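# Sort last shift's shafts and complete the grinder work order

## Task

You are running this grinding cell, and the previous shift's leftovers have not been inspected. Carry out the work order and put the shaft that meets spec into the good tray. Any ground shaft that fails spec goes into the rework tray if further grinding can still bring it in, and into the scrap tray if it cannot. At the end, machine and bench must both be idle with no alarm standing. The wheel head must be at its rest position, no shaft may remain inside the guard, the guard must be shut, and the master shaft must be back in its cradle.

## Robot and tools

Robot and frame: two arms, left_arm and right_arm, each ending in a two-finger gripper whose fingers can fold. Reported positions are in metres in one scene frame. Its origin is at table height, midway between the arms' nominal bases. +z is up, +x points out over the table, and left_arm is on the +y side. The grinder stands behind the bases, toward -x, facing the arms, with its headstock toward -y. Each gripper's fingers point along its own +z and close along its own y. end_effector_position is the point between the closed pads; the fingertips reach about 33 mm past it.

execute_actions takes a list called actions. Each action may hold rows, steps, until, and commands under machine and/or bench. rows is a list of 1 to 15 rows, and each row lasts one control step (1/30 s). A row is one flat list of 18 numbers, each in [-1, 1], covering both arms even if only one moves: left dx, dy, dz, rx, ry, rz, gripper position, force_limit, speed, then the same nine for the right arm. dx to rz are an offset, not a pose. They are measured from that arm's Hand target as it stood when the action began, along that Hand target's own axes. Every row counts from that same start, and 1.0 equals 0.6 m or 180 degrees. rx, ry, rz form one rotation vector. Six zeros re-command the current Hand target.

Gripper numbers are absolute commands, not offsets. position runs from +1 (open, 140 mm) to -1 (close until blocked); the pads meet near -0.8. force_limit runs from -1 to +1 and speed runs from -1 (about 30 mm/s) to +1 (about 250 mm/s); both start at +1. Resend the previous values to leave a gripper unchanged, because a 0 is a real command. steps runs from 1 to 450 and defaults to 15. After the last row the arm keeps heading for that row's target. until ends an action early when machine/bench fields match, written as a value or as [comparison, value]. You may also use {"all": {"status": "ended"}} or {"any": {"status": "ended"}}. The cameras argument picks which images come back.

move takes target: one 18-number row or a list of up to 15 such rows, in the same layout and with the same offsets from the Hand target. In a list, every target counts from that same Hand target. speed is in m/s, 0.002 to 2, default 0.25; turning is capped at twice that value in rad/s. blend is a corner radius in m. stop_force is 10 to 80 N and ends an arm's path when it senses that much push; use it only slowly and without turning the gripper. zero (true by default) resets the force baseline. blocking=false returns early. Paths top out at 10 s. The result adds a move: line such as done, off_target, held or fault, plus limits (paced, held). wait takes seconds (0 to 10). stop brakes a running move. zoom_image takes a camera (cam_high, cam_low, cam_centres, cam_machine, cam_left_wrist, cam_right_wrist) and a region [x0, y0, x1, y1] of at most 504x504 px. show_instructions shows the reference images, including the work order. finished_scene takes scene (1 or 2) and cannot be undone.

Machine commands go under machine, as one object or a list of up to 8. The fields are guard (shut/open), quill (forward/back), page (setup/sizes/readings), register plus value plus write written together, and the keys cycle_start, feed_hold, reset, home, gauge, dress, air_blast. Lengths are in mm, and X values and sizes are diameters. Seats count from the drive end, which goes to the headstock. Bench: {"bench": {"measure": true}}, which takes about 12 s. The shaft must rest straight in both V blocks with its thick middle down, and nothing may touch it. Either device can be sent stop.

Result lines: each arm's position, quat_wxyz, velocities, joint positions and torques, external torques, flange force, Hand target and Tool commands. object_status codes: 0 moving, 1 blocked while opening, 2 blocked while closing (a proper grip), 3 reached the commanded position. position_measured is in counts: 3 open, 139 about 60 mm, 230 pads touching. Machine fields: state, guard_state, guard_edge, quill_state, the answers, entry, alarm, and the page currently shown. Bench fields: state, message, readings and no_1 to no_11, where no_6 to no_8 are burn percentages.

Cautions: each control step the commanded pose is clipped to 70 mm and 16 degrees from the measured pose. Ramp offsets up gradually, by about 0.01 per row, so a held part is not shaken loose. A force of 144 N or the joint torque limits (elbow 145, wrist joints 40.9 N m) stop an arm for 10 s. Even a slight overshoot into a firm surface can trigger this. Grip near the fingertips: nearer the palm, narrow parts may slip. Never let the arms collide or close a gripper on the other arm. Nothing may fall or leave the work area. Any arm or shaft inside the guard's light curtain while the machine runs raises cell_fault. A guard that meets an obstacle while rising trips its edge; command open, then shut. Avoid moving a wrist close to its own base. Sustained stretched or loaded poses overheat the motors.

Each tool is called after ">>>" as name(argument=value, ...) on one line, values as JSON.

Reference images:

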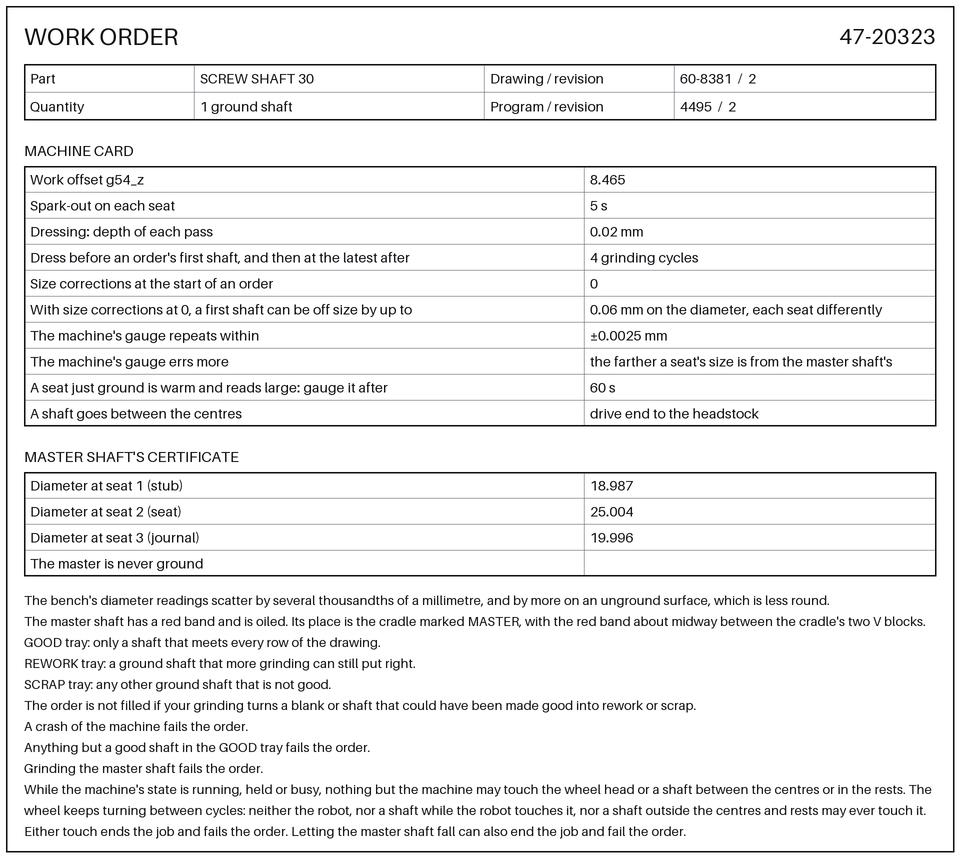

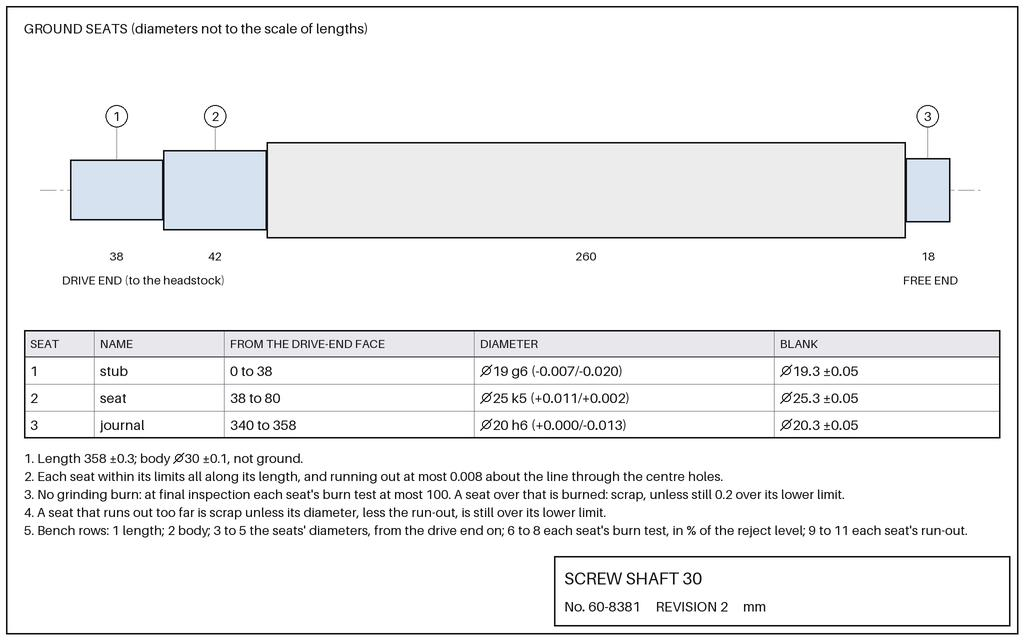

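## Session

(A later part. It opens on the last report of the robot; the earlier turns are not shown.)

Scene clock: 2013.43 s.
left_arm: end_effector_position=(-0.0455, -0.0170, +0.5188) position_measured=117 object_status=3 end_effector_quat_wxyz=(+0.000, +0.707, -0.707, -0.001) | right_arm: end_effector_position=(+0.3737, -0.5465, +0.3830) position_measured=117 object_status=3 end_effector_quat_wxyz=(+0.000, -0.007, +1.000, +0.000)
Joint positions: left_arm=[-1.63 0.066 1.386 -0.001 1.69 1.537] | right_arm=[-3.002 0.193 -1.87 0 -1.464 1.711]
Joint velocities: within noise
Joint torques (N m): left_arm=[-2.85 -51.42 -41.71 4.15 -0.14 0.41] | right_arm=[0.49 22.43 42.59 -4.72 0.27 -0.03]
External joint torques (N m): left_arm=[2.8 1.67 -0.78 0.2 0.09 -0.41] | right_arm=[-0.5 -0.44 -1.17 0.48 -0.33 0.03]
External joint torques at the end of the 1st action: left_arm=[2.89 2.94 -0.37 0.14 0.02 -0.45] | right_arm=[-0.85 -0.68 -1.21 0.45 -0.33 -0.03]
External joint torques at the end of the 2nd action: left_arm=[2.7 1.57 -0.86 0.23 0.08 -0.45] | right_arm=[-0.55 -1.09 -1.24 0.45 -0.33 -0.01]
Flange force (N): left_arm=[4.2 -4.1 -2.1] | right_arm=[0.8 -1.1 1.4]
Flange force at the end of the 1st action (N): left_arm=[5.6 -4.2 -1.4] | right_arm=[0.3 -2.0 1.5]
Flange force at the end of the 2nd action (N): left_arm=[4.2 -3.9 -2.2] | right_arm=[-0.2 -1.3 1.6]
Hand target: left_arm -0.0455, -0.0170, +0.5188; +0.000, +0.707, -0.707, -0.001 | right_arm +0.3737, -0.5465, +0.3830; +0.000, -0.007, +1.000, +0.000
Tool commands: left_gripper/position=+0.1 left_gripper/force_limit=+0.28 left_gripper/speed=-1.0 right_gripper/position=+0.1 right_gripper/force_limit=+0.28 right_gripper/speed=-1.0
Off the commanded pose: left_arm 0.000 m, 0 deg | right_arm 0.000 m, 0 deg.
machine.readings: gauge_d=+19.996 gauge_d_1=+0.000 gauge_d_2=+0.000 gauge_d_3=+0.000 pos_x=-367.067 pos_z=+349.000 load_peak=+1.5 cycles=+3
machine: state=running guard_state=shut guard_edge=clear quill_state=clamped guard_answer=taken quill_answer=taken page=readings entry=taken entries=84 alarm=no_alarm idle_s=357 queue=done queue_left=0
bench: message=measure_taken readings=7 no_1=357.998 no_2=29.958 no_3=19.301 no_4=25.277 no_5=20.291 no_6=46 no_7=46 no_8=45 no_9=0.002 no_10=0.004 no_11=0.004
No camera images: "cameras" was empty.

>>> execute_actions(actions=[{"steps":450,"until":{"machine":{"state":["!=","running"]}}},{"steps":450,"until":{"machine":{"state":["!=","running"]}}}], cameras=[])

>>> wait(seconds=10, cameras=[])

>>> wait(seconds=10, cameras=[])

>>> wait(seconds=10, cameras=[])

>>> wait(seconds=10, cameras=[])

>>> wait(seconds=10, cameras=[])

>>> wait(seconds=10, cameras=[])

>>> execute_actions(actions=[{"machine":[{"register":"gauge_at","value":1,"write":true,"gauge":true},{"register":"gauge_at","value":2,"write":true,"gauge":true},{"register":"gauge_at","value":3,"write":true,"gauge":true}],"steps":450,"until":{"machine":{"queue":["!=","running"]}}}], cameras=[])

>>> execute_actions(actions=[{"machine":[{"register":"gauge_at","value":1,"write":true,"gauge":true},{"register":"gauge_at","value":2,"write":true,"gauge":true},{"register":"gauge_at","value":3,"write":true,"gauge":true}],"steps":450,"until":{"machine":{"queue":["!=","running"]}}}], cameras=[])

>>> execute_actions(actions=[{"machine":[{"register":"gauge_at","value":1,"write":true,"gauge":true},{"register":"gauge_at","value":2,"write":true,"gauge":true},{"register":"gauge_at","value":3,"write":true,"gauge":true}],"steps":450,"until":{"machine":{"queue":["!=","running"]}}}], cameras=[])

Scene clock: 2034.67 s.
left_arm: end_effector_position=(-0.0455, -0.0170, +0.5188) position_measured=117 object_status=3 end_effector_quat_wxyz=(+0.000, +0.707, -0.707, -0.001) | right_arm: end_effector_position=(+0.3737, -0.5465, +0.3830) position_measured=117 object_status=3 end_effector_quat_wxyz=(+0.000, -0.007, +1.000, +0.000)
Joint positions: left_arm=[-1.63 0.066 1.386 -0.001 1.69 1.537] | right_arm=[-3.002 0.193 -1.87 0 -1.464 1.711]
Joint velocities: within noise
Joint torques (N m): left_arm=[-3.01 -51.11 -41.39 4.12 -0.03 0.45] | right_arm=[0.65 22.57 42.58 -4.72 0.26 0.04]
External joint torques (N m): left_arm=[3.11 1.56 -0.97 0.22 -0.02 -0.45] | right_arm=[-0.58 -1.16 -1.3 0.49 -0.31 -0.04]
External joint torques at the end of the 1st action: left_arm=[2.92 1.38 -0.98 0.16 0.07 -0.45] | right_arm=[-0.79 -0.39 -1.17 0.46 -0.34 -0.01]
Flange force (N): left_arm=[4.4 -4.6 -2.2] | right_arm=[-0.3 -1.4 1.8]
Flange force at the end of the 1st action (N): left_arm=[4.1 -4.2 -2.4] | right_arm=[0.8 -1.9 1.4]
Hand target: left_arm -0.0455, -0.0170, +0.5188; +0.000, +0.707, -0.707, -0.001 | right_arm +0.3737, -0.5465, +0.3830; +0.000, -0.007, +1.000, +0.000
Tool commands: left_gripper/position=+0.1 left_gripper/force_limit=+0.28 left_gripper/speed=-1.0 right_gripper/position=+0.1 right_gripper/force_limit=+0.28 right_gripper/speed=-1.0
Off the commanded pose: left_arm 0.000 m, 0 deg | right_arm 0.000 m, 0 deg.
machine.readings: gauge_d=+19.996 gauge_d_1=+0.000 gauge_d_2=+0.000 gauge_d_3=+0.000 pos_x=+0.000 pos_z=+0.000 load_peak=+1.5 cycles=+4
machine: state=done guard_state=shut guard_edge=clear quill_state=clamped guard_answer=taken quill_answer=taken page=readings entry=taken entries=84 alarm=no_alarm idle_s=0 queue=done queue_left=0
bench: message=measure_taken readings=7 no_1=357.998 no_2=29.958 no_3=19.301 no_4=25.277 no_5=20.291 no_6=46 no_7=46 no_8=45 no_9=0.002 no_10=0.004 no_11=0.004
No camera images: "cameras" was empty.

Scene clock: 2044.67 s.
left_arm: end_effector_position=(-0.0455, -0.0170, +0.5188) position_measured=117 object_status=3 end_effector_quat_wxyz=(+0.000, +0.707, -0.707, -0.001) | right_arm: end_effector_position=(+0.3737, -0.5465, +0.3830) position_measured=117 object_status=3 end_effector_quat_wxyz=(+0.000, -0.007, +1.000, +0.000)
Joint positions: left_arm=[-1.63 0.066 1.386 -0.001 1.69 1.537] | right_arm=[-3.002 0.193 -1.87 0 -1.464 1.711]
Joint velocities: within noise
Joint torques (N m): left_arm=[-3.09 -51.31 -41.71 4.17 -0.07 0.48] | right_arm=[0.63 22.6 42.67 -4.7 0.31 0.01]
External joint torques (N m): left_arm=[2.97 2.15 -0.69 0.18 0.01 -0.48] | right_arm=[-0.6 -0.86 -1.29 0.46 -0.36 -0.01]
Flange force (N): left_arm=[4.9 -4.3 -1.8] | right_arm=[0.2 -1.4 1.6]
Hand target: left_arm -0.0455, -0.0170, +0.5188; +0.000, +0.707, -0.707, -0.001 | right_arm +0.3737, -0.5465, +0.3830; +0.000, -0.007, +1.000, +0.000
Tool commands: left_gripper/position=+0.1 left_gripper/force_limit=+0.28 left_gripper/speed=-1.0 right_gripper/position=+0.1 right_gripper/force_limit=+0.28 right_gripper/speed=-1.0
Off the commanded pose: left_arm 0.000 m, 0 deg | right_arm 0.000 m, 0 deg.
machine.readings: gauge_d=+19.996 gauge_d_1=+0.000 gauge_d_2=+0.000 gauge_d_3=+0.000 pos_x=+0.000 pos_z=+0.000 load_peak=+1.5 cycles=+4
machine: state=done guard_state=shut guard_edge=clear quill_state=clamped guard_answer=taken quill_answer=taken page=readings entry=taken entries=84 alarm=no_alarm idle_s=10 queue=done queue_left=0
bench: message=measure_taken readings=7 no_1=357.998 no_2=29.958 no_3=19.301 no_4=25.277 no_5=20.291 no_6=46 no_7=46 no_8=45 no_9=0.002 no_10=0.004 no_11=0.004
wait: 10.00 s
No camera images: "cameras" was empty.

Scene clock: 2054.67 s.
left_arm: end_effector_position=(-0.0455, -0.0170, +0.5188) position_measured=117 object_status=3 end_effector_quat_wxyz=(+0.000, +0.707, -0.707, -0.001) | right_arm: end_effector_position=(+0.3737, -0.5465, +0.3830) position_measured=117 object_status=3 end_effector_quat_wxyz=(+0.000, -0.007, +1.000, +0.000)
Joint positions: left_arm=[-1.63 0.066 1.386 -0.001 1.69 1.537] | right_arm=[-3.002 0.193 -1.87 0 -1.464 1.711]
Joint velocities: within noise
Joint torques (N m): left_arm=[-2.73 -51.43 -41.57 4.11 -0.1 0.45] | right_arm=[0.46 22.36 42.58 -4.71 0.3 0.03]
External joint torques (N m): left_arm=[2.84 1.77 -0.82 0.24 0.06 -0.45] | right_arm=[-0.54 -0.2 -1.09 0.45 -0.36 -0.03]
Flange force (N): left_arm=[4.5 -4.1 -2.1] | right_arm=[1.0 -1.4 1.2]
Hand target: left_arm -0.0455, -0.0170, +0.5188; +0.000, +0.707, -0.707, -0.001 | right_arm +0.3737, -0.5465, +0.3830; +0.000, -0.007, +1.000, +0.000
Tool commands: left_gripper/position=+0.1 left_gripper/force_limit=+0.28 left_gripper/speed=-1.0 right_gripper/position=+0.1 right_gripper/force_limit=+0.28 right_gripper/speed=-1.0
Off the commanded pose: left_arm 0.000 m, 0 deg | right_arm 0.000 m, 0 deg.
machine.readings: gauge_d=+19.996 gauge_d_1=+0.000 gauge_d_2=+0.000 gauge_d_3=+0.000 pos_x=+0.000 pos_z=+0.000 load_peak=+1.5 cycles=+4
machine: state=done guard_state=shut guard_edge=clear quill_state=clamped guard_answer=taken quill_answer=taken page=readings entry=taken entries=84 alarm=no_alarm idle_s=20 queue=done queue_left=0
bench: message=measure_taken readings=7 no_1=357.998 no_2=29.958 no_3=19.301 no_4=25.277 no_5=20.291 no_6=46 no_7=46 no_8=45 no_9=0.002 no_10=0.004 no_11=0.004
wait: 10.00 s
No camera images: "cameras" was empty.

Scene clock: 2064.67 s.
left_arm: end_effector_position=(-0.0455, -0.0170, +0.5188) position_measured=117 object_status=3 end_effector_quat_wxyz=(+0.000, +0.707, -0.707, -0.001) | right_arm: end_effector_position=(+0.3737, -0.5465, +0.3830) position_measured=117 object_status=3 end_effector_quat_wxyz=(+0.000, -0.007, +1.000, +0.000)
Joint positions: left_arm=[-1.63 0.066 1.386 -0.001 1.69 1.537] | right_arm=[-3.002 0.193 -1.87 0 -1.464 1.711]
Joint velocities: within noise
Joint torques (N m): left_arm=[-2.89 -51.33 -41.46 4.15 -0.08 0.39] | right_arm=[0.46 22.74 42.73 -4.71 0.32 0.04]
External joint torques (N m): left_arm=[3.07 1.02 -1.08 0.22 0.04 -0.39] | right_arm=[-0.42 -1.14 -1.41 0.48 -0.37 -0.04]
Flange force (N): left_arm=[3.7 -4.6 -2.4] | right_arm=[-0.1 -1.0 1.9]
Hand target: left_arm -0.0455, -0.0170, +0.5188; +0.000, +0.707, -0.707, -0.001 | right_arm +0.3737, -0.5465, +0.3830; +0.000, -0.007, +1.000, +0.000
Tool commands: left_gripper/position=+0.1 left_gripper/force_limit=+0.28 left_gripper/speed=-1.0 right_gripper/position=+0.1 right_gripper/force_limit=+0.28 right_gripper/speed=-1.0
Off the commanded pose: left_arm 0.000 m, 0 deg | right_arm 0.000 m, 0 deg.
machine.readings: gauge_d=+19.996 gauge_d_1=+0.000 gauge_d_2=+0.000 gauge_d_3=+0.000 pos_x=+0.000 pos_z=+0.000 load_peak=+1.5 cycles=+4
machine: state=done guard_state=shut guard_edge=clear quill_state=clamped guard_answer=taken quill_answer=taken page=readings entry=taken entries=84 alarm=no_alarm idle_s=30 queue=done queue_left=0
bench: message=measure_taken readings=7 no_1=357.998 no_2=29.958 no_3=19.301 no_4=25.277 no_5=20.291 no_6=46 no_7=46 no_8=45 no_9=0.002 no_10=0.004 no_11=0.004
wait: 10.00 s
No camera images: "cameras" was empty.

Scene clock: 2074.67 s.
left_arm: end_effector_position=(-0.0455, -0.0170, +0.5188) position_measured=117 object_status=3 end_effector_quat_wxyz=(+0.000, +0.707, -0.707, -0.001) | right_arm: end_effector_position=(+0.3737, -0.5465, +0.3830) position_measured=117 object_status=3 end_effector_quat_wxyz=(+0.000, -0.007, +1.000, +0.000)
Joint positions: left_arm=[-1.63 0.066 1.386 -0.001 1.69 1.537] | right_arm=[-3.002 0.193 -1.87 0 -1.464 1.711]
Joint velocities: within noise
Joint torques (N m): left_arm=[-2.84 -51.44 -41.63 4.13 -0.09 0.45] | right_arm=[0.57 22.45 42.49 -4.7 0.26 0.06]
External joint torques (N m): left_arm=[2.71 2.37 -0.61 0.2 0.04 -0.45] | right_arm=[-0.59 -0.59 -1.06 0.45 -0.31 -0.06]
Flange force (N): left_arm=[5.1 -3.9 -1.8] | right_arm=[0.3 -1.5 1.3]
Hand target: left_arm -0.0455, -0.0170, +0.5188; +0.000, +0.707, -0.707, -0.001 | right_arm +0.3737, -0.5465, +0.3830; +0.000, -0.007, +1.000, +0.000
Tool commands: left_gripper/position=+0.1 left_gripper/force_limit=+0.28 left_gripper/speed=-1.0 right_gripper/position=+0.1 right_gripper/force_limit=+0.28 right_gripper/speed=-1.0
Off the commanded pose: left_arm 0.000 m, 0 deg | right_arm 0.000 m, 0 deg.
machine.readings: gauge_d=+19.996 gauge_d_1=+0.000 gauge_d_2=+0.000 gauge_d_3=+0.000 pos_x=+0.000 pos_z=+0.000 load_peak=+1.5 cycles=+4
machine: state=done guard_state=shut guard_edge=clear quill_state=clamped guard_answer=taken quill_answer=taken page=readings entry=taken entries=84 alarm=no_alarm idle_s=40 queue=done queue_left=0
bench: message=measure_taken readings=7 no_1=357.998 no_2=29.958 no_3=19.301 no_4=25.277 no_5=20.291 no_6=46 no_7=46 no_8=45 no_9=0.002 no_10=0.004 no_11=0.004
wait: 10.00 s
No camera images: "cameras" was empty.

Scene clock: 2084.67 s.
left_arm: end_effector_position=(-0.0455, -0.0170, +0.5188) position_measured=117 object_status=3 end_effector_quat_wxyz=(+0.000, +0.707, -0.707, -0.001) | right_arm: end_effector_position=(+0.3737, -0.5465, +0.3830) position_measured=117 object_status=3 end_effector_quat_wxyz=(+0.000, -0.007, +1.000, +0.000)
Joint positions: left_arm=[-1.63 0.066 1.386 -0.001 1.69 1.537] | right_arm=[-3.002 0.193 -1.87 0 -1.464 1.711]
Joint velocities: within noise
Joint torques (N m): left_arm=[-2.89 -51.57 -41.39 4.13 -0.06 0.41] | right_arm=[0.51 22.28 42.65 -4.67 0.29 0.02]
External joint torques (N m): left_arm=[2.88 1.45 -1.21 0.24 0.02 -0.4] | right_arm=[-0.5 -0.66 -1.26 0.42 -0.34 -0.02]
Flange force (N): left_arm=[4.6 -4.3 -2.8] | right_arm=[0.5 -1.2 1.6]
Hand target: left_arm -0.0455, -0.0170, +0.5188; +0.000, +0.707, -0.707, -0.001 | right_arm +0.3737, -0.5465, +0.3830; +0.000, -0.007, +1.000, +0.000
Tool commands: left_gripper/position=+0.1 left_gripper/force_limit=+0.28 left_gripper/speed=-1.0 right_gripper/position=+0.1 right_gripper/force_limit=+0.28 right_gripper/speed=-1.0
Off the commanded pose: left_arm 0.000 m, 0 deg | right_arm 0.000 m, 0 deg.
machine.readings: gauge_d=+19.996 gauge_d_1=+0.000 gauge_d_2=+0.000 gauge_d_3=+0.000 pos_x=+0.000 pos_z=+0.000 load_peak=+1.5 cycles=+4
machine: state=done guard_state=shut guard_edge=clear quill_state=clamped guard_answer=taken quill_answer=taken page=readings entry=taken entries=84 alarm=no_alarm idle_s=50 queue=done queue_left=0
bench: message=measure_taken readings=7 no_1=357.998 no_2=29.958 no_3=19.301 no_4=25.277 no_5=20.291 no_6=46 no_7=46 no_8=45 no_9=0.002 no_10=0.004 no_11=0.004
wait: 10.00 s
No camera images: "cameras" was empty.

Scene clock: 2094.67 s.
left_arm: end_effector_position=(-0.0455, -0.0170, +0.5188) position_measured=117 object_status=3 end_effector_quat_wxyz=(+0.000, +0.707, -0.707, -0.001) | right_arm: end_effector_position=(+0.3737, -0.5465, +0.3830) position_measured=117 object_status=3 end_effector_quat_wxyz=(+0.000, -0.007, +1.000, +0.000)
Joint positions: left_arm=[-1.63 0.066 1.386 -0.001 1.69 1.537] | right_arm=[-3.002 0.193 -1.87 0 -1.464 1.711]
Joint velocities: within noise
Joint torques (N m): left_arm=[-2.62 -51.39 -41.39 4.1 -0.09 0.42] | right_arm=[0.66 22.71 42.6 -4.73 0.28 -0.01]
External joint torques (N m): left_arm=[2.42 2.72 -0.75 0.21 0.03 -0.41] | right_arm=[-0.65 -1.24 -1.28 0.49 -0.33 0.01]
Flange force (N): left_arm=[5.9 -3.5 -2.1] | right_arm=[-0.5 -1.4 1.7]
Hand target: left_arm -0.0455, -0.0170, +0.5188; +0.000, +0.707, -0.707, -0.001 | right_arm +0.3737, -0.5465, +0.3830; +0.000, -0.007, +1.000, +0.000
Tool commands: left_gripper/position=+0.1 left_gripper/force_limit=+0.28 left_gripper/speed=-1.0 right_gripper/position=+0.1 right_gripper/force_limit=+0.28 right_gripper/speed=-1.0
Off the commanded pose: left_arm 0.000 m, 0 deg | right_arm 0.000 m, 0 deg.
machine.readings: gauge_d=+19.996 gauge_d_1=+0.000 gauge_d_2=+0.000 gauge_d_3=+0.000 pos_x=+0.000 pos_z=+0.000 load_peak=+1.5 cycles=+4
machine: state=done guard_state=shut guard_edge=clear quill_state=clamped guard_answer=taken quill_answer=taken page=readings entry=taken entries=84 alarm=no_alarm idle_s=60 queue=done queue_left=0
bench: message=measure_taken readings=7 no_1=357.998 no_2=29.958 no_3=19.301 no_4=25.277 no_5=20.291 no_6=46 no_7=46 no_8=45 no_9=0.002 no_10=0.004 no_11=0.004
wait: 10.00 s
No camera images: "cameras" was empty.

Scene clock: 2107.00 s.
left_arm: end_effector_position=(-0.0455, -0.0170, +0.5188) position_measured=117 object_status=3 end_effector_quat_wxyz=(+0.000, +0.707, -0.707, -0.001) | right_arm: end_effector_position=(+0.3737, -0.5465, +0.3830) position_measured=117 object_status=3 end_effector_quat_wxyz=(+0.000, -0.007, +1.000, +0.000)
Joint positions: left_arm=[-1.63 0.066 1.386 -0.001 1.69 1.537] | right_arm=[-3.002 0.193 -1.87 0 -1.464 1.711]
Joint velocities: within noise
Joint torques (N m): left_arm=[-2.71 -51.34 -41.44 4.17 -0.11 0.45] | right_arm=[0.38 22.64 42.6 -4.71 0.29 0.02]
External joint torques (N m): left_arm=[2.83 1.1 -1.2 0.21 0.06 -0.45] | right_arm=[-0.38 -0.97 -1.22 0.46 -0.34 -0.02]
Flange force (N): left_arm=[4.0 -4.1 -2.8] | right_arm=[0.0 -0.9 1.6]
Hand target: left_arm -0.0455, -0.0170, +0.5188; +0.000, +0.707, -0.707, -0.001 | right_arm +0.3737, -0.5465, +0.3830; +0.000, -0.007, +1.000, +0.000
Tool commands: left_gripper/position=+0.1 left_gripper/force_limit=+0.28 left_gripper/speed=-1.0 right_gripper/position=+0.1 right_gripper/force_limit=+0.28 right_gripper/speed=-1.0
Off the commanded pose: left_arm 0.000 m, 0 deg | right_arm 0.000 m, 0 deg.
machine.readings: gauge_d=+19.993 gauge_d_1=+18.988 gauge_d_2=+25.007 gauge_d_3=+19.993 pos_x=+0.000 pos_z=+0.000 load_peak=+1.5 cycles=+4
machine: state=done guard_state=shut guard_edge=clear quill_state=clamped guard_answer=taken quill_answer=taken page=readings entry=taken entries=90 alarm=no_alarm idle_s=72 queue=done queue_left=0
bench: message=measure_taken readings=7 no_1=357.998 no_2=29.958 no_3=19.301 no_4=25.277 no_5=20.291 no_6=46 no_7=46 no_8=45 no_9=0.002 no_10=0.004 no_11=0.004
No camera images: "cameras" was empty.

Scene clock: 2119.33 s.
left_arm: end_effector_position=(-0.0455, -0.0170, +0.5188) position_measured=117 object_status=3 end_effector_quat_wxyz=(+0.000, +0.707, -0.707, -0.001) | right_arm: end_effector_position=(+0.3737, -0.5465, +0.3830) position_measured=117 object_status=3 end_effector_quat_wxyz=(+0.000, -0.007, +1.000, +0.000)
Joint positions: left_arm=[-1.63 0.066 1.386 -0.001 1.69 1.537] | right_arm=[-3.002 0.193 -1.87 0 -1.464 1.711]
Joint velocities: within noise
Joint torques (N m): left_arm=[-2.97 -51.27 -41.85 4.15 -0.09 0.39] | right_arm=[0.34 22.27 42.66 -4.72 0.25 0.03]
External joint torques (N m): left_arm=[3.13 1.36 -0.62 0.22 0.05 -0.39] | right_arm=[-0.32 -0.55 -1.28 0.47 -0.3 -0.03]
Flange force (N): left_arm=[3.5 -4.7 -1.6] | right_arm=[0.8 -0.9 1.7]
Hand target: left_arm -0.0455, -0.0170, +0.5188; +0.000, +0.707, -0.707, -0.001 | right_arm +0.3737, -0.5465, +0.3830; +0.000, -0.007, +1.000, +0.000
Tool commands: left_gripper/position=+0.1 left_gripper/force_limit=+0.28 left_gripper/speed=-1.0 right_gripper/position=+0.1 right_gripper/force_limit=+0.28 right_gripper/speed=-1.0
Off the commanded pose: left_arm 0.000 m, 0 deg | right_arm 0.000 m, 0 deg.
machine.readings: gauge_d=+19.992 gauge_d_1=+18.987 gauge_d_2=+25.008 gauge_d_3=+19.992 pos_x=+0.000 pos_z=+0.000 load_peak=+1.5 cycles=+4
machine: state=done guard_state=shut guard_edge=clear quill_state=clamped guard_answer=taken quill_answer=taken page=readings entry=taken entries=96 alarm=no_alarm idle_s=84 queue=done queue_left=0
bench: message=measure_taken readings=7 no_1=357.998 no_2=29.958 no_3=19.301 no_4=25.277 no_5=20.291 no_6=46 no_7=46 no_8=45 no_9=0.002 no_10=0.004 no_11=0.004
No camera images: "cameras" was empty.

Scene clock: 2131.67 s.
left_arm: end_effector_position=(-0.0455, -0.0170, +0.5188) position_measured=117 object_status=3 end_effector_quat_wxyz=(+0.000, +0.707, -0.707, -0.001) | right_arm: end_effector_position=(+0.3737, -0.5465, +0.3830) position_measured=117 object_status=3 end_effector_quat_wxyz=(+0.000, -0.007, +1.000, +0.000)
Joint positions: left_arm=[-1.63 0.066 1.386 -0.001 1.69 1.537] | right_arm=[-3.002 0.193 -1.87 0 -1.464 1.711]
Joint velocities: within noise
Joint torques (N m): left_arm=[-2.87 -50.83 -41.81 4.18 -0.05 0.43] | right_arm=[0.27 22.14 42.68 -4.68 0.29 0.08]
External joint torques (N m): left_arm=[2.6 2.51 -0.37 0.14 -0.02 -0.43] | right_arm=[-0.26 -0.76 -1.46 0.45 -0.34 -0.08]
Flange force (N): left_arm=[4.9 -3.7 -1.2] | right_arm=[0.7 -0.8 1.9]
Hand target: left_arm -0.0455, -0.0170, +0.5188; +0.000, +0.707, -0.707, -0.001 | right_arm +0.3737, -0.5465, +0.3830; +0.000, -0.007, +1.000, +0.000
Tool commands: left_gripper/position=+0.1 left_gripper/force_limit=+0.28 left_gripper/speed=-1.0 right_gripper/position=+0.1 right_gripper/force_limit=+0.28 right_gripper/speed=-1.0
Off the commanded pose: left_arm 0.000 m, 0 deg | right_arm 0.000 m, 0 deg.
machine.readings: gauge_d=+19.992 gauge_d_1=+18.987 gauge_d_2=+25.008 gauge_d_3=+19.992 pos_x=+0.000 pos_z=+0.000 load_peak=+1.5 cycles=+4
machine: state=done guard_state=shut guard_edge=clear quill_state=clamped guard_answer=taken quill_answer=taken page=readings entry=taken entries=102 alarm=no_alarm idle_s=96 queue=done queue_left=0
bench: message=measure_taken readings=7 no_1=357.998 no_2=29.958 no_3=19.301 no_4=25.277 no_5=20.291 no_6=46 no_7=46 no_8=45 no_9=0.002 no_10=0.004 no_11=0.004
No camera images: "cameras" was empty.

>>> execute_actions(actions=[{"machine":{"quill":"back"},"steps":110},{"machine":{"guard":"open"},"steps":100}], cameras=["cam_centres"])

>>> move(target=[-0.064,0.98,0,0,0,0,0.1,0.28,-1,0,0,0,0,0,0,0.1,0.28,-1], speed=0.2, cameras=[])

Scene clock: 2148.97 s.
left_arm: end_effector_position=(-0.0455, -0.0170, +0.5188) position_measured=117 object_status=3 end_effector_quat_wxyz=(+0.000, +0.707, -0.707, -0.001) | right_arm: end_effector_position=(+0.3737, -0.5465, +0.3830) position_measured=117 object_status=3 end_effector_quat_wxyz=(+0.000, -0.007, +1.000, +0.000)
Joint positions: left_arm=[-1.63 0.066 1.386 -0.001 1.69 1.537] | right_arm=[-3.002 0.193 -1.87 0 -1.464 1.711]
Joint velocities: within noise
Joint torques (N m): left_arm=[-2.74 -51.53 -41.52 4.15 -0.08 0.42] | right_arm=[0.61 22.62 42.61 -4.68 0.31 0.01]
External joint torques (N m): left_arm=[2.62 2.15 -0.92 0.2 0.02 -0.42] | right_arm=[-0.64 -0.68 -1.15 0.43 -0.37 -0.01]
External joint torques at the end of the 1st action: left_arm=[2.57 2.3 -0.6 0.17 0.03 -0.51] | right_arm=[-0.58 -0.89 -1.33 0.42 -0.35 -0.03]
Flange force (N): left_arm=[5.2 -3.8 -2.3] | right_arm=[0.3 -1.5 1.4]
Flange force at the end of the 1st action (N): left_arm=[4.9 -3.6 -1.7] | right_arm=[0.2 -1.4 1.7]
Hand target: left_arm -0.0455, -0.0170, +0.5188; +0.000, +0.707, -0.707, -0.001 | right_arm +0.3737, -0.5465, +0.3830; +0.000, -0.007, +1.000, +0.000
Tool commands: left_gripper/position=+0.1 left_gripper/force_limit=+0.28 left_gripper/speed=-1.0 right_gripper/position=+0.1 right_gripper/force_limit=+0.28 right_gripper/speed=-1.0
Off the commanded pose: left_arm 0.000 m, 0 deg | right_arm 0.000 m, 0 deg.
machine.readings: gauge_d=+19.992 gauge_d_1=+0.000 gauge_d_2=+0.000 gauge_d_3=+0.000 pos_x=+0.000 pos_z=+0.000 load_peak=+1.5 cycles=+4
machine: state=idle guard_state=open guard_edge=clear quill_state=back guard_answer=taken quill_answer=taken page=readings entry=taken entries=102 alarm=no_alarm idle_s=113 queue=done queue_left=0
bench: message=measure_taken readings=7 no_1=357.998 no_2=29.958 no_3=19.301 no_4=25.277 no_5=20.291 no_6=46 no_7=46 no_8=45 no_9=0.002 no_10=0.004 no_11=0.004
Images, in order (width x height): cam_centres 672x504.

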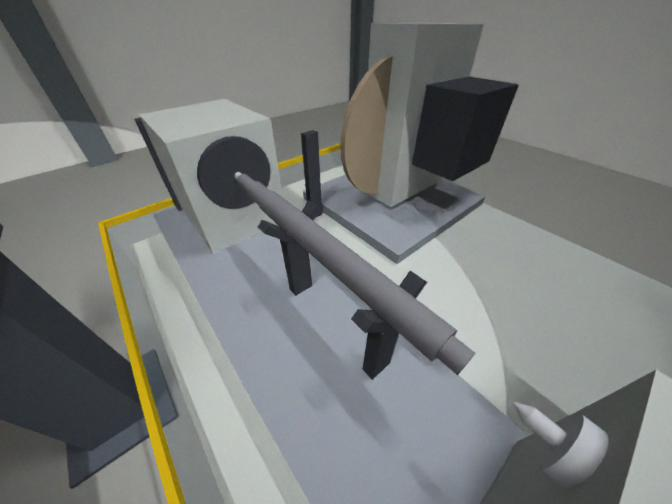

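Scene clock: 2152.40 s.
left_arm: end_effector_position=(-0.6334, +0.0213, +0.5195) position_measured=117 object_status=3 end_effector_quat_wxyz=(+0.000, +0.707, -0.707, -0.001) | right_arm: end_effector_position=(+0.3737, -0.5465, +0.3830) position_measured=117 object_status=3 end_effector_quat_wxyz=(+0.000, -0.007, +1.000, +0.000)
Joint positions: left_arm=[-2.438 0.422 0.932 -0.001 1.787 0.729] | right_arm=[-3.002 0.193 -1.87 0 -1.464 1.711]
Joint velocities: within noise
Joint torques (N m): left_arm=[-2.69 -88.86 -41.76 4.09 -0.09 0.4] | right_arm=[0.68 22.55 42.62 -4.67 0.27 0.06]
External joint torques (N m): left_arm=[2.92 4.29 0.15 0.22 0.05 -0.41] | right_arm=[-0.68 -0.74 -1.24 0.43 -0.33 -0.06]
Flange force (N): left_arm=[8.0 3.7 -1.6] | right_arm=[0.3 -1.7 1.6]
Hand target: left_arm -0.6335, +0.0213, +0.5195; +0.000, +0.707, -0.707, -0.001 | right_arm +0.3737, -0.5465, +0.3830; +0.000, -0.007, +1.000, +0.000
Off the commanded pose: left_arm 0.000 m, 0 deg | right_arm 0.000 m, 0 deg.
machine.readings: gauge_d=+19.992 gauge_d_1=+0.000 gauge_d_2=+0.000 gauge_d_3=+0.000 pos_x=+0.000 pos_z=+0.000 load_peak=+1.5 cycles=+4
machine: state=idle guard_state=open guard_edge=clear quill_state=back guard_answer=taken quill_answer=taken page=readings entry=taken entries=102 alarm=no_alarm idle_s=117 queue=done queue_left=0
bench: message=measure_taken readings=7 no_1=357.998 no_2=29.958 no_3=19.301 no_4=25.277 no_5=20.291 no_6=46 no_7=46 no_8=45 no_9=0.002 no_10=0.004 no_11=0.004
move: done
No camera images: "cameras" was empty.

>>> move(target=[[0,0.0009,0.5,0,0,0,0.1,0.28,-1,0,0,0,0,0,0,0.1,0.28,-1],[0,0.0009,0.5325,0,0,0,0.1,0.28,-1,0,0,0,0,0,0,0.1,0.28,-1]], speed=[0.15,0.02], cameras=["cam_left_wrist"])

>>> execute_actions(actions=[{"rows":[[0,0,0,0,0,0,-1,0.5,-1,0,0,0,0,0,0,0.1,0.28,-1]],"steps":120}], cameras=["cam_left_wrist"])

Scene clock: 2163.73 s.
left_arm: end_effector_position=(-0.6344, +0.0215, +0.2000) position_measured=117 object_status=3 end_effector_quat_wxyz=(+0.000, +0.707, -0.707, -0.001) | right_arm: end_effector_position=(+0.3737, -0.5465, +0.3830) position_measured=117 object_status=3 end_effector_quat_wxyz=(+0.000, -0.007, +1.000, +0.000)
Joint positions: left_arm=[-2.439 0.459 1.458 -0.001 1.224 0.728] | right_arm=[-3.002 0.193 -1.87 0 -1.464 1.711]
Joint velocities: within noise
Joint torques (N m): left_arm=[-3 -89.53 -39.44 3.95 -0.09 0.47] | right_arm=[0.5 22.37 42.65 -4.68 0.29 0.04]
External joint torques (N m): left_arm=[2.74 2.74 -0.74 0.19 0.05 -0.47] | right_arm=[-0.42 -0.88 -1.29 0.44 -0.34 -0.04]
Flange force (N): left_arm=[6.3 2.4 0.6] | right_arm=[0.2 -1.1 1.7]
Hand target: left_arm -0.6344, +0.0215, +0.2000; +0.000, +0.707, -0.707, -0.001 | right_arm +0.3737, -0.5465, +0.3830; +0.000, -0.007, +1.000, +0.000
Off the commanded pose: left_arm 0.000 m, 0 deg | right_arm 0.000 m, 0 deg.
machine.readings: gauge_d=+19.992 gauge_d_1=+0.000 gauge_d_2=+0.000 gauge_d_3=+0.000 pos_x=+0.000 pos_z=+0.000 load_peak=+1.5 cycles=+4
machine: state=idle guard_state=open guard_edge=clear quill_state=back guard_answer=taken quill_answer=taken page=readings entry=taken entries=102 alarm=no_alarm idle_s=128 queue=done queue_left=0
bench: message=measure_taken readings=7 no_1=357.998 no_2=29.958 no_3=19.301 no_4=25.277 no_5=20.291 no_6=46 no_7=46 no_8=45 no_9=0.002 no_10=0.004 no_11=0.004
move: done
camera_calibration:
cam_left_wrist: T_world_to_cam=[[-0.99976, -0.0213539, 0.00487698, -0.625166], [-0.0185978, 0.945184, 0.32601, -0.0941137], [-0.0115712, 0.325841, -0.945354, 0.317318], [0, 0, 0, 1]] pos_world=[-0.623094, -0.0277901, 0.333709]
Images, in order (width x height): cam_left_wrist 672x504.

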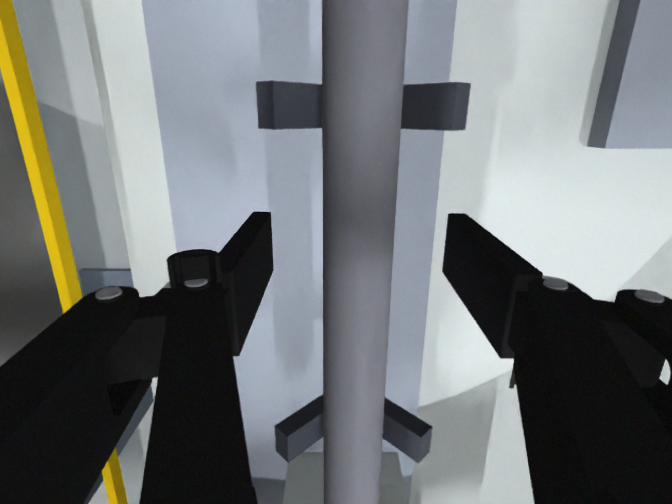

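Scene clock: 2167.93 s.
left_arm: end_effector_position=(-0.6344, +0.0215, +0.2000) position_measured=188 object_status=2 end_effector_quat_wxyz=(+0.000, +0.707, -0.707, -0.001) | right_arm: end_effector_position=(+0.3737, -0.5465, +0.3830) position_measured=117 object_status=3 end_effector_quat_wxyz=(+0.000, -0.007, +1.000, +0.000)
Joint positions: left_arm=[-2.439 0.459 1.458 -0.001 1.224 0.728] | right_arm=[-3.002 0.193 -1.87 0 -1.464 1.711]
Joint velocities: within noise
Joint torques (N m): left_arm=[-12.17 -76.13 -38.59 0.18 -5.11 0.54] | right_arm=[0.47 22.44 42.64 -4.7 0.28 0]
External joint torques (N m): left_arm=[11.4 -9.8 -1.34 3.93 5.06 -0.54] | right_arm=[-0.48 -0.73 -1.31 0.46 -0.34 0]
Flange force (N): left_arm=[4.7 -14.6 -15.0] | right_arm=[0.5 -1.1 1.7]
Hand target: left_arm -0.6344, +0.0215, +0.2000; +0.000, +0.707, -0.707, -0.001 | right_arm +0.3737, -0.5465, +0.3830; +0.000, -0.007, +1.000, +0.000
Off the commanded pose: left_arm 0.000 m, 0 deg | right_arm 0.000 m, 0 deg.
machine.readings: gauge_d=+19.992 gauge_d_1=+0.000 gauge_d_2=+0.000 gauge_d_3=+0.000 pos_x=+0.000 pos_z=+0.000 load_peak=+1.5 cycles=+4
machine: state=idle guard_state=open guard_edge=clear quill_state=back guard_answer=taken quill_answer=taken page=readings entry=taken entries=102 alarm=no_alarm idle_s=132 queue=done queue_left=0
bench: message=measure_taken readings=7 no_1=357.998 no_2=29.958 no_3=19.301 no_4=25.277 no_5=20.291 no_6=46 no_7=46 no_8=45 no_9=0.002 no_10=0.004 no_11=0.004
camera_calibration:
cam_left_wrist: T_world_to_cam=[[-0.99976, -0.0213539, 0.00487698, -0.625166], [-0.0185978, 0.945184, 0.32601, -0.0941137], [-0.0115712, 0.325841, -0.945354, 0.317318], [0, 0, 0, 1]] pos_world=[-0.623094, -0.0277901, 0.333709]
Images, in order (width x height): cam_left_wrist 672x504.

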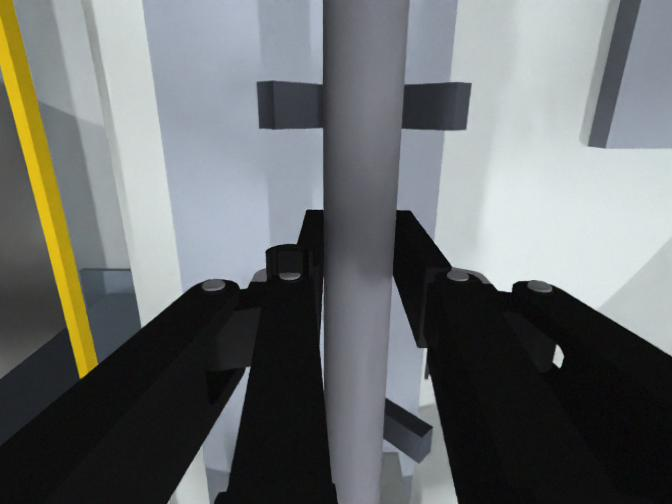

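>>> move(target=[[0,-0.0008,-0.001,0,0,0,-1,0.5,-1,0,0,0,0,0,0,0.1,0.28,-1],[-0.0125,-0.0008,-0.001,0,0,0,-1,0.5,-1,0,0,0,0,0,0,0.1,0.28,-1],[-0.0125,-0.0008,-0.03,0,0,0,-1,0.5,-1,0,0,0,0,0,0,0.1,0.28,-1],[-0.0125,-0.0008,-0.53,0,0,0,-1,0.5,-1,0,0,0,0,0,0,0.1,0.28,-1]], speed=[0.01,0.01,0.015,0.12], cameras=["cam_centres","cam_left_wrist"])

Scene clock: 2180.17 s.
left_arm: end_effector_position=(-0.6335, +0.0288, +0.5180) position_measured=188 object_status=2 end_effector_quat_wxyz=(+0.000, +0.707, -0.707, -0.001) | right_arm: end_effector_position=(+0.3737, -0.5465, +0.3830) position_measured=117 object_status=3 end_effector_quat_wxyz=(+0.000, -0.007, +1.000, +0.000)
Joint positions: left_arm=[-2.446 0.411 0.95 -0.001 1.779 0.721] | right_arm=[-3.002 0.193 -1.87 0 -1.464 1.711]
Joint velocities: within noise
Joint torques (N m): left_arm=[-2.95 -100.87 -50.58 4.06 0.04 0.45] | right_arm=[0.53 22.28 42.65 -4.68 0.3 -0.03]
External joint torques (N m): left_arm=[2.64 17.32 8.97 0.23 -0.08 -0.45] | right_arm=[-0.56 -0.34 -1.21 0.43 -0.36 0.03]
Flange force (N): left_arm=[7.8 4.1 14.8] | right_arm=[1.0 -1.3 1.4]
Hand target: left_arm -0.6335, +0.0288, +0.5180; +0.000, +0.707, -0.707, -0.001 | right_arm +0.3737, -0.5465, +0.3830; +0.000, -0.007, +1.000, +0.000
Off the commanded pose: left_arm 0.000 m, 0 deg | right_arm 0.000 m, 0 deg.
machine.readings: gauge_d=+19.992 gauge_d_1=+0.000 gauge_d_2=+0.000 gauge_d_3=+0.000 pos_x=+0.000 pos_z=+0.000 load_peak=+1.5 cycles=+4
machine: state=idle guard_state=open guard_edge=clear quill_state=back guard_answer=taken quill_answer=taken page=readings entry=taken entries=102 alarm=no_alarm idle_s=144 queue=done queue_left=0
bench: message=measure_taken readings=7 no_1=357.998 no_2=29.958 no_3=19.301 no_4=25.277 no_5=20.291 no_6=46 no_7=46 no_8=45 no_9=0.002 no_10=0.004 no_11=0.004
move: done
camera_calibration:
cam_left_wrist: T_world_to_cam=[[-0.99976, -0.0213539, 0.00487698, -0.625761], [-0.0185978, 0.945184, 0.32601, -0.20467], [-0.0115712, 0.325841, -0.945354, 0.615571], [0, 0, 0, 1]] pos_world=[-0.622294, -0.0204901, 0.651709]
Images, in order (width x height): cam_centres 672x504, cam_left_wrist 672x504.

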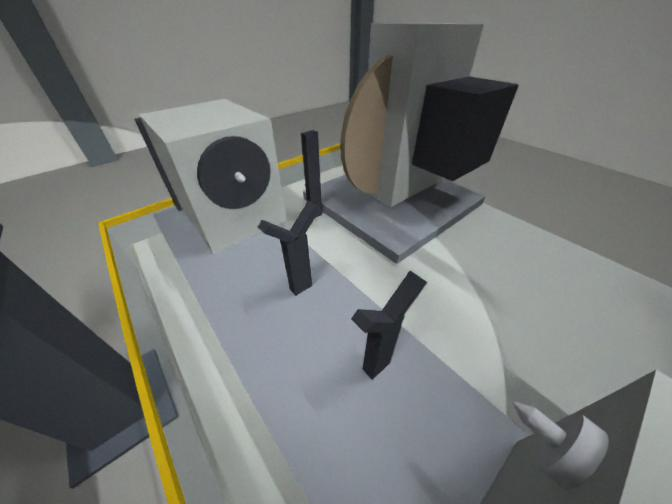

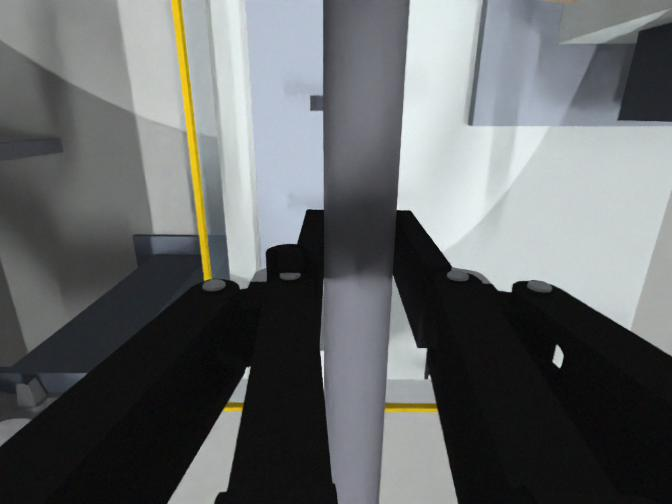

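>>> move(target=[0.0763,-0.9725,0,0,0,0,-1,0.5,-1,0,0,0,0,0,0,0.1,0.28,-1], speed=0.15, cameras=[])

>>> move(target=[[-0.0117,-0.583,0.033,0,0,-0.45,-1,0.5,-1,0,0,0,0,0,0,0.1,0.28,-1],[-0.0317,-0.9817,0.033,0,0,-0.531,-1,0.5,-1,0,0,0,0,0,0,0.1,0.28,-1]], speed=0.15, blend=0.04, cameras=["cam_left_wrist"])

>>> execute_actions(actions=[{"machine":{"guard":"shut"},"steps":90}], cameras=[])

Scene clock: 2198.40 s.
left_arm: end_effector_position=(-0.0501, -0.0169, +0.5173) position_measured=188 object_status=2 end_effector_quat_wxyz=(+0.000, +0.707, -0.707, -0.001) | right_arm: end_effector_position=(+0.3737, -0.5465, +0.3830) position_measured=117 object_status=3 end_effector_quat_wxyz=(+0.000, -0.007, +1.000, +0.000)
Joint positions: left_arm=[-1.638 0.066 1.389 -0.001 1.688 1.529] | right_arm=[-3.002 0.193 -1.87 0 -1.464 1.711]
Joint velocities: within noise
Joint torques (N m): left_arm=[-2.34 -61.8 -51.04 4.08 -0.24 0.36] | right_arm=[0.58 22.55 42.75 -4.7 0.27 0.04]
External joint torques (N m): left_arm=[2.23 12.29 8.69 0.25 0.19 -0.36] | right_arm=[-0.53 -1.13 -1.44 0.46 -0.32 -0.04]
Flange force (N): left_arm=[5.0 -3.2 14.7] | right_arm=[-0.1 -1.3 2.0]
Hand target: left_arm -0.0500, -0.0169, +0.5173; +0.000, +0.707, -0.707, -0.001 | right_arm +0.3737, -0.5465, +0.3830; +0.000, -0.007, +1.000, +0.000
Off the commanded pose: left_arm 0.000 m, 0 deg | right_arm 0.000 m, 0 deg.
machine.readings: gauge_d=+19.992 gauge_d_1=+0.000 gauge_d_2=+0.000 gauge_d_3=+0.000 pos_x=+0.000 pos_z=+0.000 load_peak=+1.5 cycles=+4
machine: state=idle guard_state=open guard_edge=clear quill_state=back guard_answer=taken quill_answer=taken page=readings entry=taken entries=102 alarm=no_alarm idle_s=162 queue=done queue_left=0
bench: message=measure_taken readings=7 no_1=357.998 no_2=29.958 no_3=19.301 no_4=25.277 no_5=20.291 no_6=46 no_7=46 no_8=45 no_9=0.002 no_10=0.004 no_11=0.004
move: done
No camera images: "cameras" was empty.

Scene clock: 2205.20 s.
left_arm: end_effector_position=(+0.5389, +0.0022, +0.4968) position_measured=188 object_status=2 end_effector_quat_wxyz=(+0.000, +0.999, +0.049, -0.001) | right_arm: end_effector_position=(+0.3737, -0.5465, +0.3830) position_measured=117 object_status=3 end_effector_quat_wxyz=(+0.000, -0.007, +1.000, +0.000)
Joint positions: left_arm=[-0.835 0.475 0.895 0 1.773 0.664] | right_arm=[-3.002 0.193 -1.87 0 -1.464 1.711]
Joint velocities: within noise
Joint torques (N m): left_arm=[-3.1 -107.23 -50.54 4.07 -0.05 0.44] | right_arm=[0.82 22.35 42.67 -4.69 0.29 0.04]
External joint torques (N m): left_arm=[2.77 17.29 8.75 0.24 0.01 -0.44] | right_arm=[-0.86 -0.22 -1.17 0.43 -0.34 -0.04]
Flange force (N): left_arm=[7.5 4.5 14.3] | right_arm=[1.0 -2.1 1.3]
Hand target: left_arm +0.5390, +0.0022, +0.4968; +0.000, +0.999, +0.049, -0.001 | right_arm +0.3737, -0.5465, +0.3830; +0.000, -0.007, +1.000, +0.000
Off the commanded pose: left_arm 0.000 m, 0 deg | right_arm 0.000 m, 0 deg.
machine.readings: gauge_d=+19.992 gauge_d_1=+0.000 gauge_d_2=+0.000 gauge_d_3=+0.000 pos_x=+0.000 pos_z=+0.000 load_peak=+1.5 cycles=+4
machine: state=idle guard_state=open guard_edge=clear quill_state=back guard_answer=taken quill_answer=taken page=readings entry=taken entries=102 alarm=no_alarm idle_s=169 queue=done queue_left=0
bench: message=measure_taken readings=7 no_1=357.998 no_2=29.958 no_3=19.301 no_4=25.277 no_5=20.291 no_6=46 no_7=46 no_8=45 no_9=0.002 no_10=0.004 no_11=0.004
move: done
camera_calibration:
cam_left_wrist: T_world_to_cam=[[0.118498, -0.99295, 0.00287989, -0.0535521], [-0.938726, -0.111081, 0.326273, 0.347325], [-0.323653, -0.0413661, -0.945271, 0.786737], [0, 0, 0, 1]] pos_world=[0.587019, 0.0179509, 0.630512]
Images, in order (width x height): cam_left_wrist 672x504.

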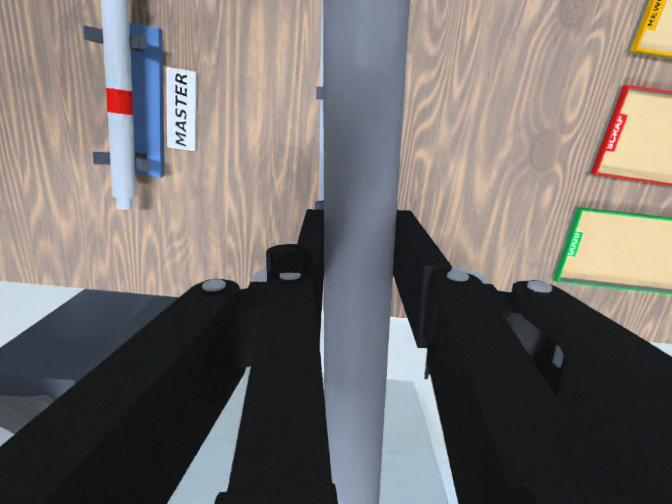

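Scene clock: 2208.40 s.
left_arm: end_effector_position=(+0.5390, +0.0022, +0.4968) position_measured=188 object_status=2 end_effector_quat_wxyz=(+0.000, +0.999, +0.049, -0.001) | right_arm: end_effector_position=(+0.3737, -0.5465, +0.3830) position_measured=117 object_status=3 end_effector_quat_wxyz=(+0.000, -0.007, +1.000, +0.000)
Joint positions: left_arm=[-0.835 0.475 0.895 0 1.773 0.664] | right_arm=[-3.002 0.193 -1.87 0 -1.464 1.711]
Joint velocities: within noise
Joint torques (N m): left_arm=[-2.75 -107.88 -50.38 4.11 0.01 0.38] | right_arm=[0.67 22.58 42.6 -4.7 0.3 0.03]
External joint torques (N m): left_arm=[2.74 17.23 8.32 0.25 -0.04 -0.38] | right_arm=[-0.69 -0.61 -1.17 0.44 -0.35 -0.03]
Flange force (N): left_arm=[8.3 5.4 13.3] | right_arm=[0.4 -1.7 1.4]
Hand target: left_arm +0.5390, +0.0022, +0.4968; +0.000, +0.999, +0.049, -0.001 | right_arm +0.3737, -0.5465, +0.3830; +0.000, -0.007, +1.000, +0.000
Tool commands: left_gripper/position=-1.0 left_gripper/force_limit=+0.5 left_gripper/speed=-1.0 right_gripper/position=+0.1 right_gripper/force_limit=+0.28 right_gripper/speed=-1.0
Off the commanded pose: left_arm 0.000 m, 0 deg | right_arm 0.000 m, 0 deg.
machine.readings: gauge_d=+19.992 gauge_d_1=+0.000 gauge_d_2=+0.000 gauge_d_3=+0.000 pos_x=+0.000 pos_z=+0.000 load_peak=+1.5 cycles=+4
machine: state=idle guard_state=shut guard_edge=clear quill_state=back guard_answer=taken quill_answer=taken page=readings entry=taken entries=102 alarm=no_alarm idle_s=172 queue=done queue_left=0
bench: message=measure_taken readings=7 no_1=357.998 no_2=29.958 no_3=19.301 no_4=25.277 no_5=20.291 no_6=46 no_7=46 no_8=45 no_9=0.002 no_10=0.004 no_11=0.004
No camera images: "cameras" was empty.

>>> move(target=[0,0,0.661,0,0,0,-1,0.5,-1,0,0,0,0,0,0,0.1,0.28,-1], speed=0.12, cameras=["cam_left_wrist"])

Scene clock: 2237.60 s.
left_arm: end_effector_position=(+0.5385, +0.0024, +0.1003) position_measured=188 object_status=2 end_effector_quat_wxyz=(+0.000, +0.999, +0.049, -0.001) | right_arm: end_effector_position=(+0.3737, -0.5465, +0.3830) position_measured=117 object_status=3 end_effector_quat_wxyz=(+0.000, -0.007, +1.000, +0.000)
Joint positions: left_arm=[-0.835 0.568 1.478 0 1.096 0.664] | right_arm=[-3.002 0.193 -1.87 0 -1.464 1.711]
Joint velocities: within noise
Joint torques (N m): left_arm=[-2.53 -112.97 -45.67 3.71 -0.11 0.48] | right_arm=[0.61 22.34 42.67 -4.7 0.26 0.01]
External joint torques (N m): left_arm=[2.24 18.78 7.92 0.19 0.09 -0.48] | right_arm=[-0.69 -0.64 -1.35 0.46 -0.31 -0.01]
Flange force (N): left_arm=[6.9 4.9 19.9] | right_arm=[0.6 -1.6 1.8]
Hand target: left_arm +0.5385, +0.0024, +0.1002; +0.000, +0.999, +0.049, -0.001 | right_arm +0.3737, -0.5465, +0.3830; +0.000, -0.007, +1.000, +0.000
Off the commanded pose: left_arm 0.000 m, 0 deg | right_arm 0.000 m, 0 deg.
machine.readings: gauge_d=+19.992 gauge_d_1=+0.000 gauge_d_2=+0.000 gauge_d_3=+0.000 pos_x=+0.000 pos_z=+0.000 load_peak=+1.5 cycles=+4
machine: state=idle guard_state=shut guard_edge=clear quill_state=back guard_answer=taken quill_answer=taken page=readings entry=taken entries=102 alarm=no_alarm idle_s=201 queue=done queue_left=0
bench: message=measure_taken readings=7 no_1=357.998 no_2=29.958 no_3=19.301 no_4=25.277 no_5=20.291 no_6=46 no_7=46 no_8=45 no_9=0.002 no_10=0.004 no_11=0.004
move: done
camera_calibration:
cam_left_wrist: T_world_to_cam=[[0.118435, -0.992957, 0.00299507, -0.0521419], [-0.938693, -0.110978, 0.326404, 0.476193], [-0.323772, -0.041469, -0.945226, 0.411846], [0, 0, 0, 1]] pos_world=[0.586519, 0.0181511, 0.234012]
Images, in order (width x height): cam_left_wrist 672x504.

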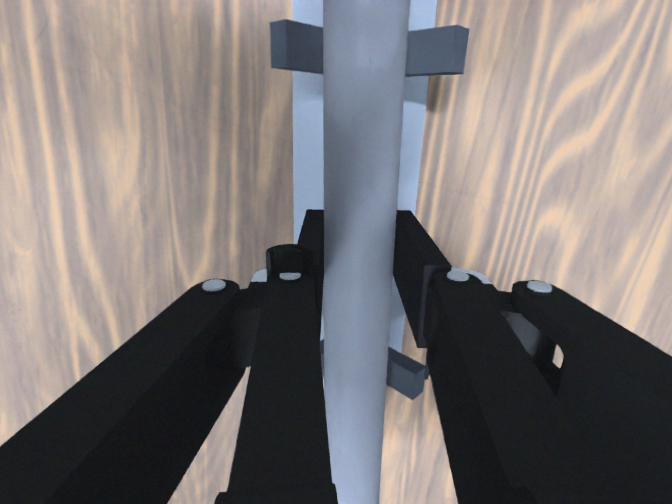

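>>> move(target=[0,0,0.0367,0,0,0,-1,0.5,-1,0,0,0,0,0,0,0.1,0.28,-1], speed=0.012, stop_force=10, cameras=["cam_left_wrist"])

Scene clock: 2244.43 s.
left_arm: end_effector_position=(+0.5385, +0.0024, +0.0818) position_measured=188 object_status=2 end_effector_quat_wxyz=(+0.000, +0.999, +0.049, +0.000) | right_arm: end_effector_position=(+0.3737, -0.5465, +0.3830) position_measured=117 object_status=3 end_effector_quat_wxyz=(+0.000, -0.007, +1.000, +0.000)
Joint positions: left_arm=[-0.835 0.583 1.492 0 1.068 0.664] | right_arm=[-3.002 0.193 -1.87 0 -1.464 1.711]
Joint velocities: within noise
Joint torques (N m): left_arm=[-0.6 -97.5 -35.72 3.83 0.08 -0.2] | right_arm=[0.44 22.31 42.52 -4.72 0.29 0.03]
External joint torques (N m): left_arm=[0.56 2.49 -1.59 0.02 -0.11 0.2] | right_arm=[-0.42 -0.67 -1.22 0.48 -0.34 -0.03]
Flange force (N): left_arm=[5.4 5.0 1.0] | right_arm=[0.5 -1.1 1.5]
Hand target: left_arm +0.5385, +0.0024, +0.0818; +0.000, +0.999, +0.049, +0.000 (not the last commanded pose) | right_arm +0.3737, -0.5465, +0.3830; +0.000, -0.007, +1.000, +0.000
Off the commanded pose: left_arm 0.004 m, 0 deg | right_arm 0.000 m, 0 deg.
machine.readings: gauge_d=+19.992 gauge_d_1=+0.000 gauge_d_2=+0.000 gauge_d_3=+0.000 pos_x=+0.000 pos_z=+0.000 load_peak=+1.5 cycles=+4
machine: state=idle guard_state=shut guard_edge=clear quill_state=back guard_answer=taken quill_answer=taken page=readings entry=taken entries=102 alarm=no_alarm idle_s=208 queue=done queue_left=0
bench: message=measure_taken readings=7 no_1=357.998 no_2=29.958 no_3=19.301 no_4=25.277 no_5=20.291 no_6=46 no_7=46 no_8=45 no_9=0.002 no_10=0.004 no_11=0.004
move: contact (left_arm)
camera_calibration:
cam_left_wrist: T_world_to_cam=[[0.118507, -0.992948, 0.00320504, -0.0521865], [-0.938757, -0.110987, 0.326216, 0.482404], [-0.32356, -0.0416677, -0.94529, 0.394283], [0, 0, 0, 1]] pos_world=[0.586619, 0.0181507, 0.215511]
Images, in order (width x height): cam_left_wrist 672x504.

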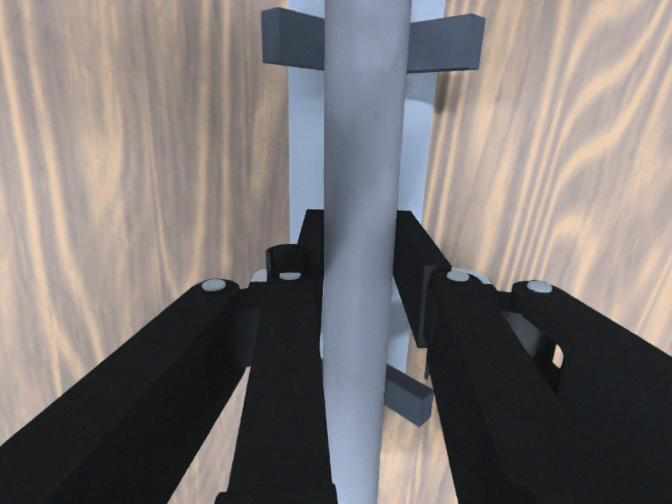

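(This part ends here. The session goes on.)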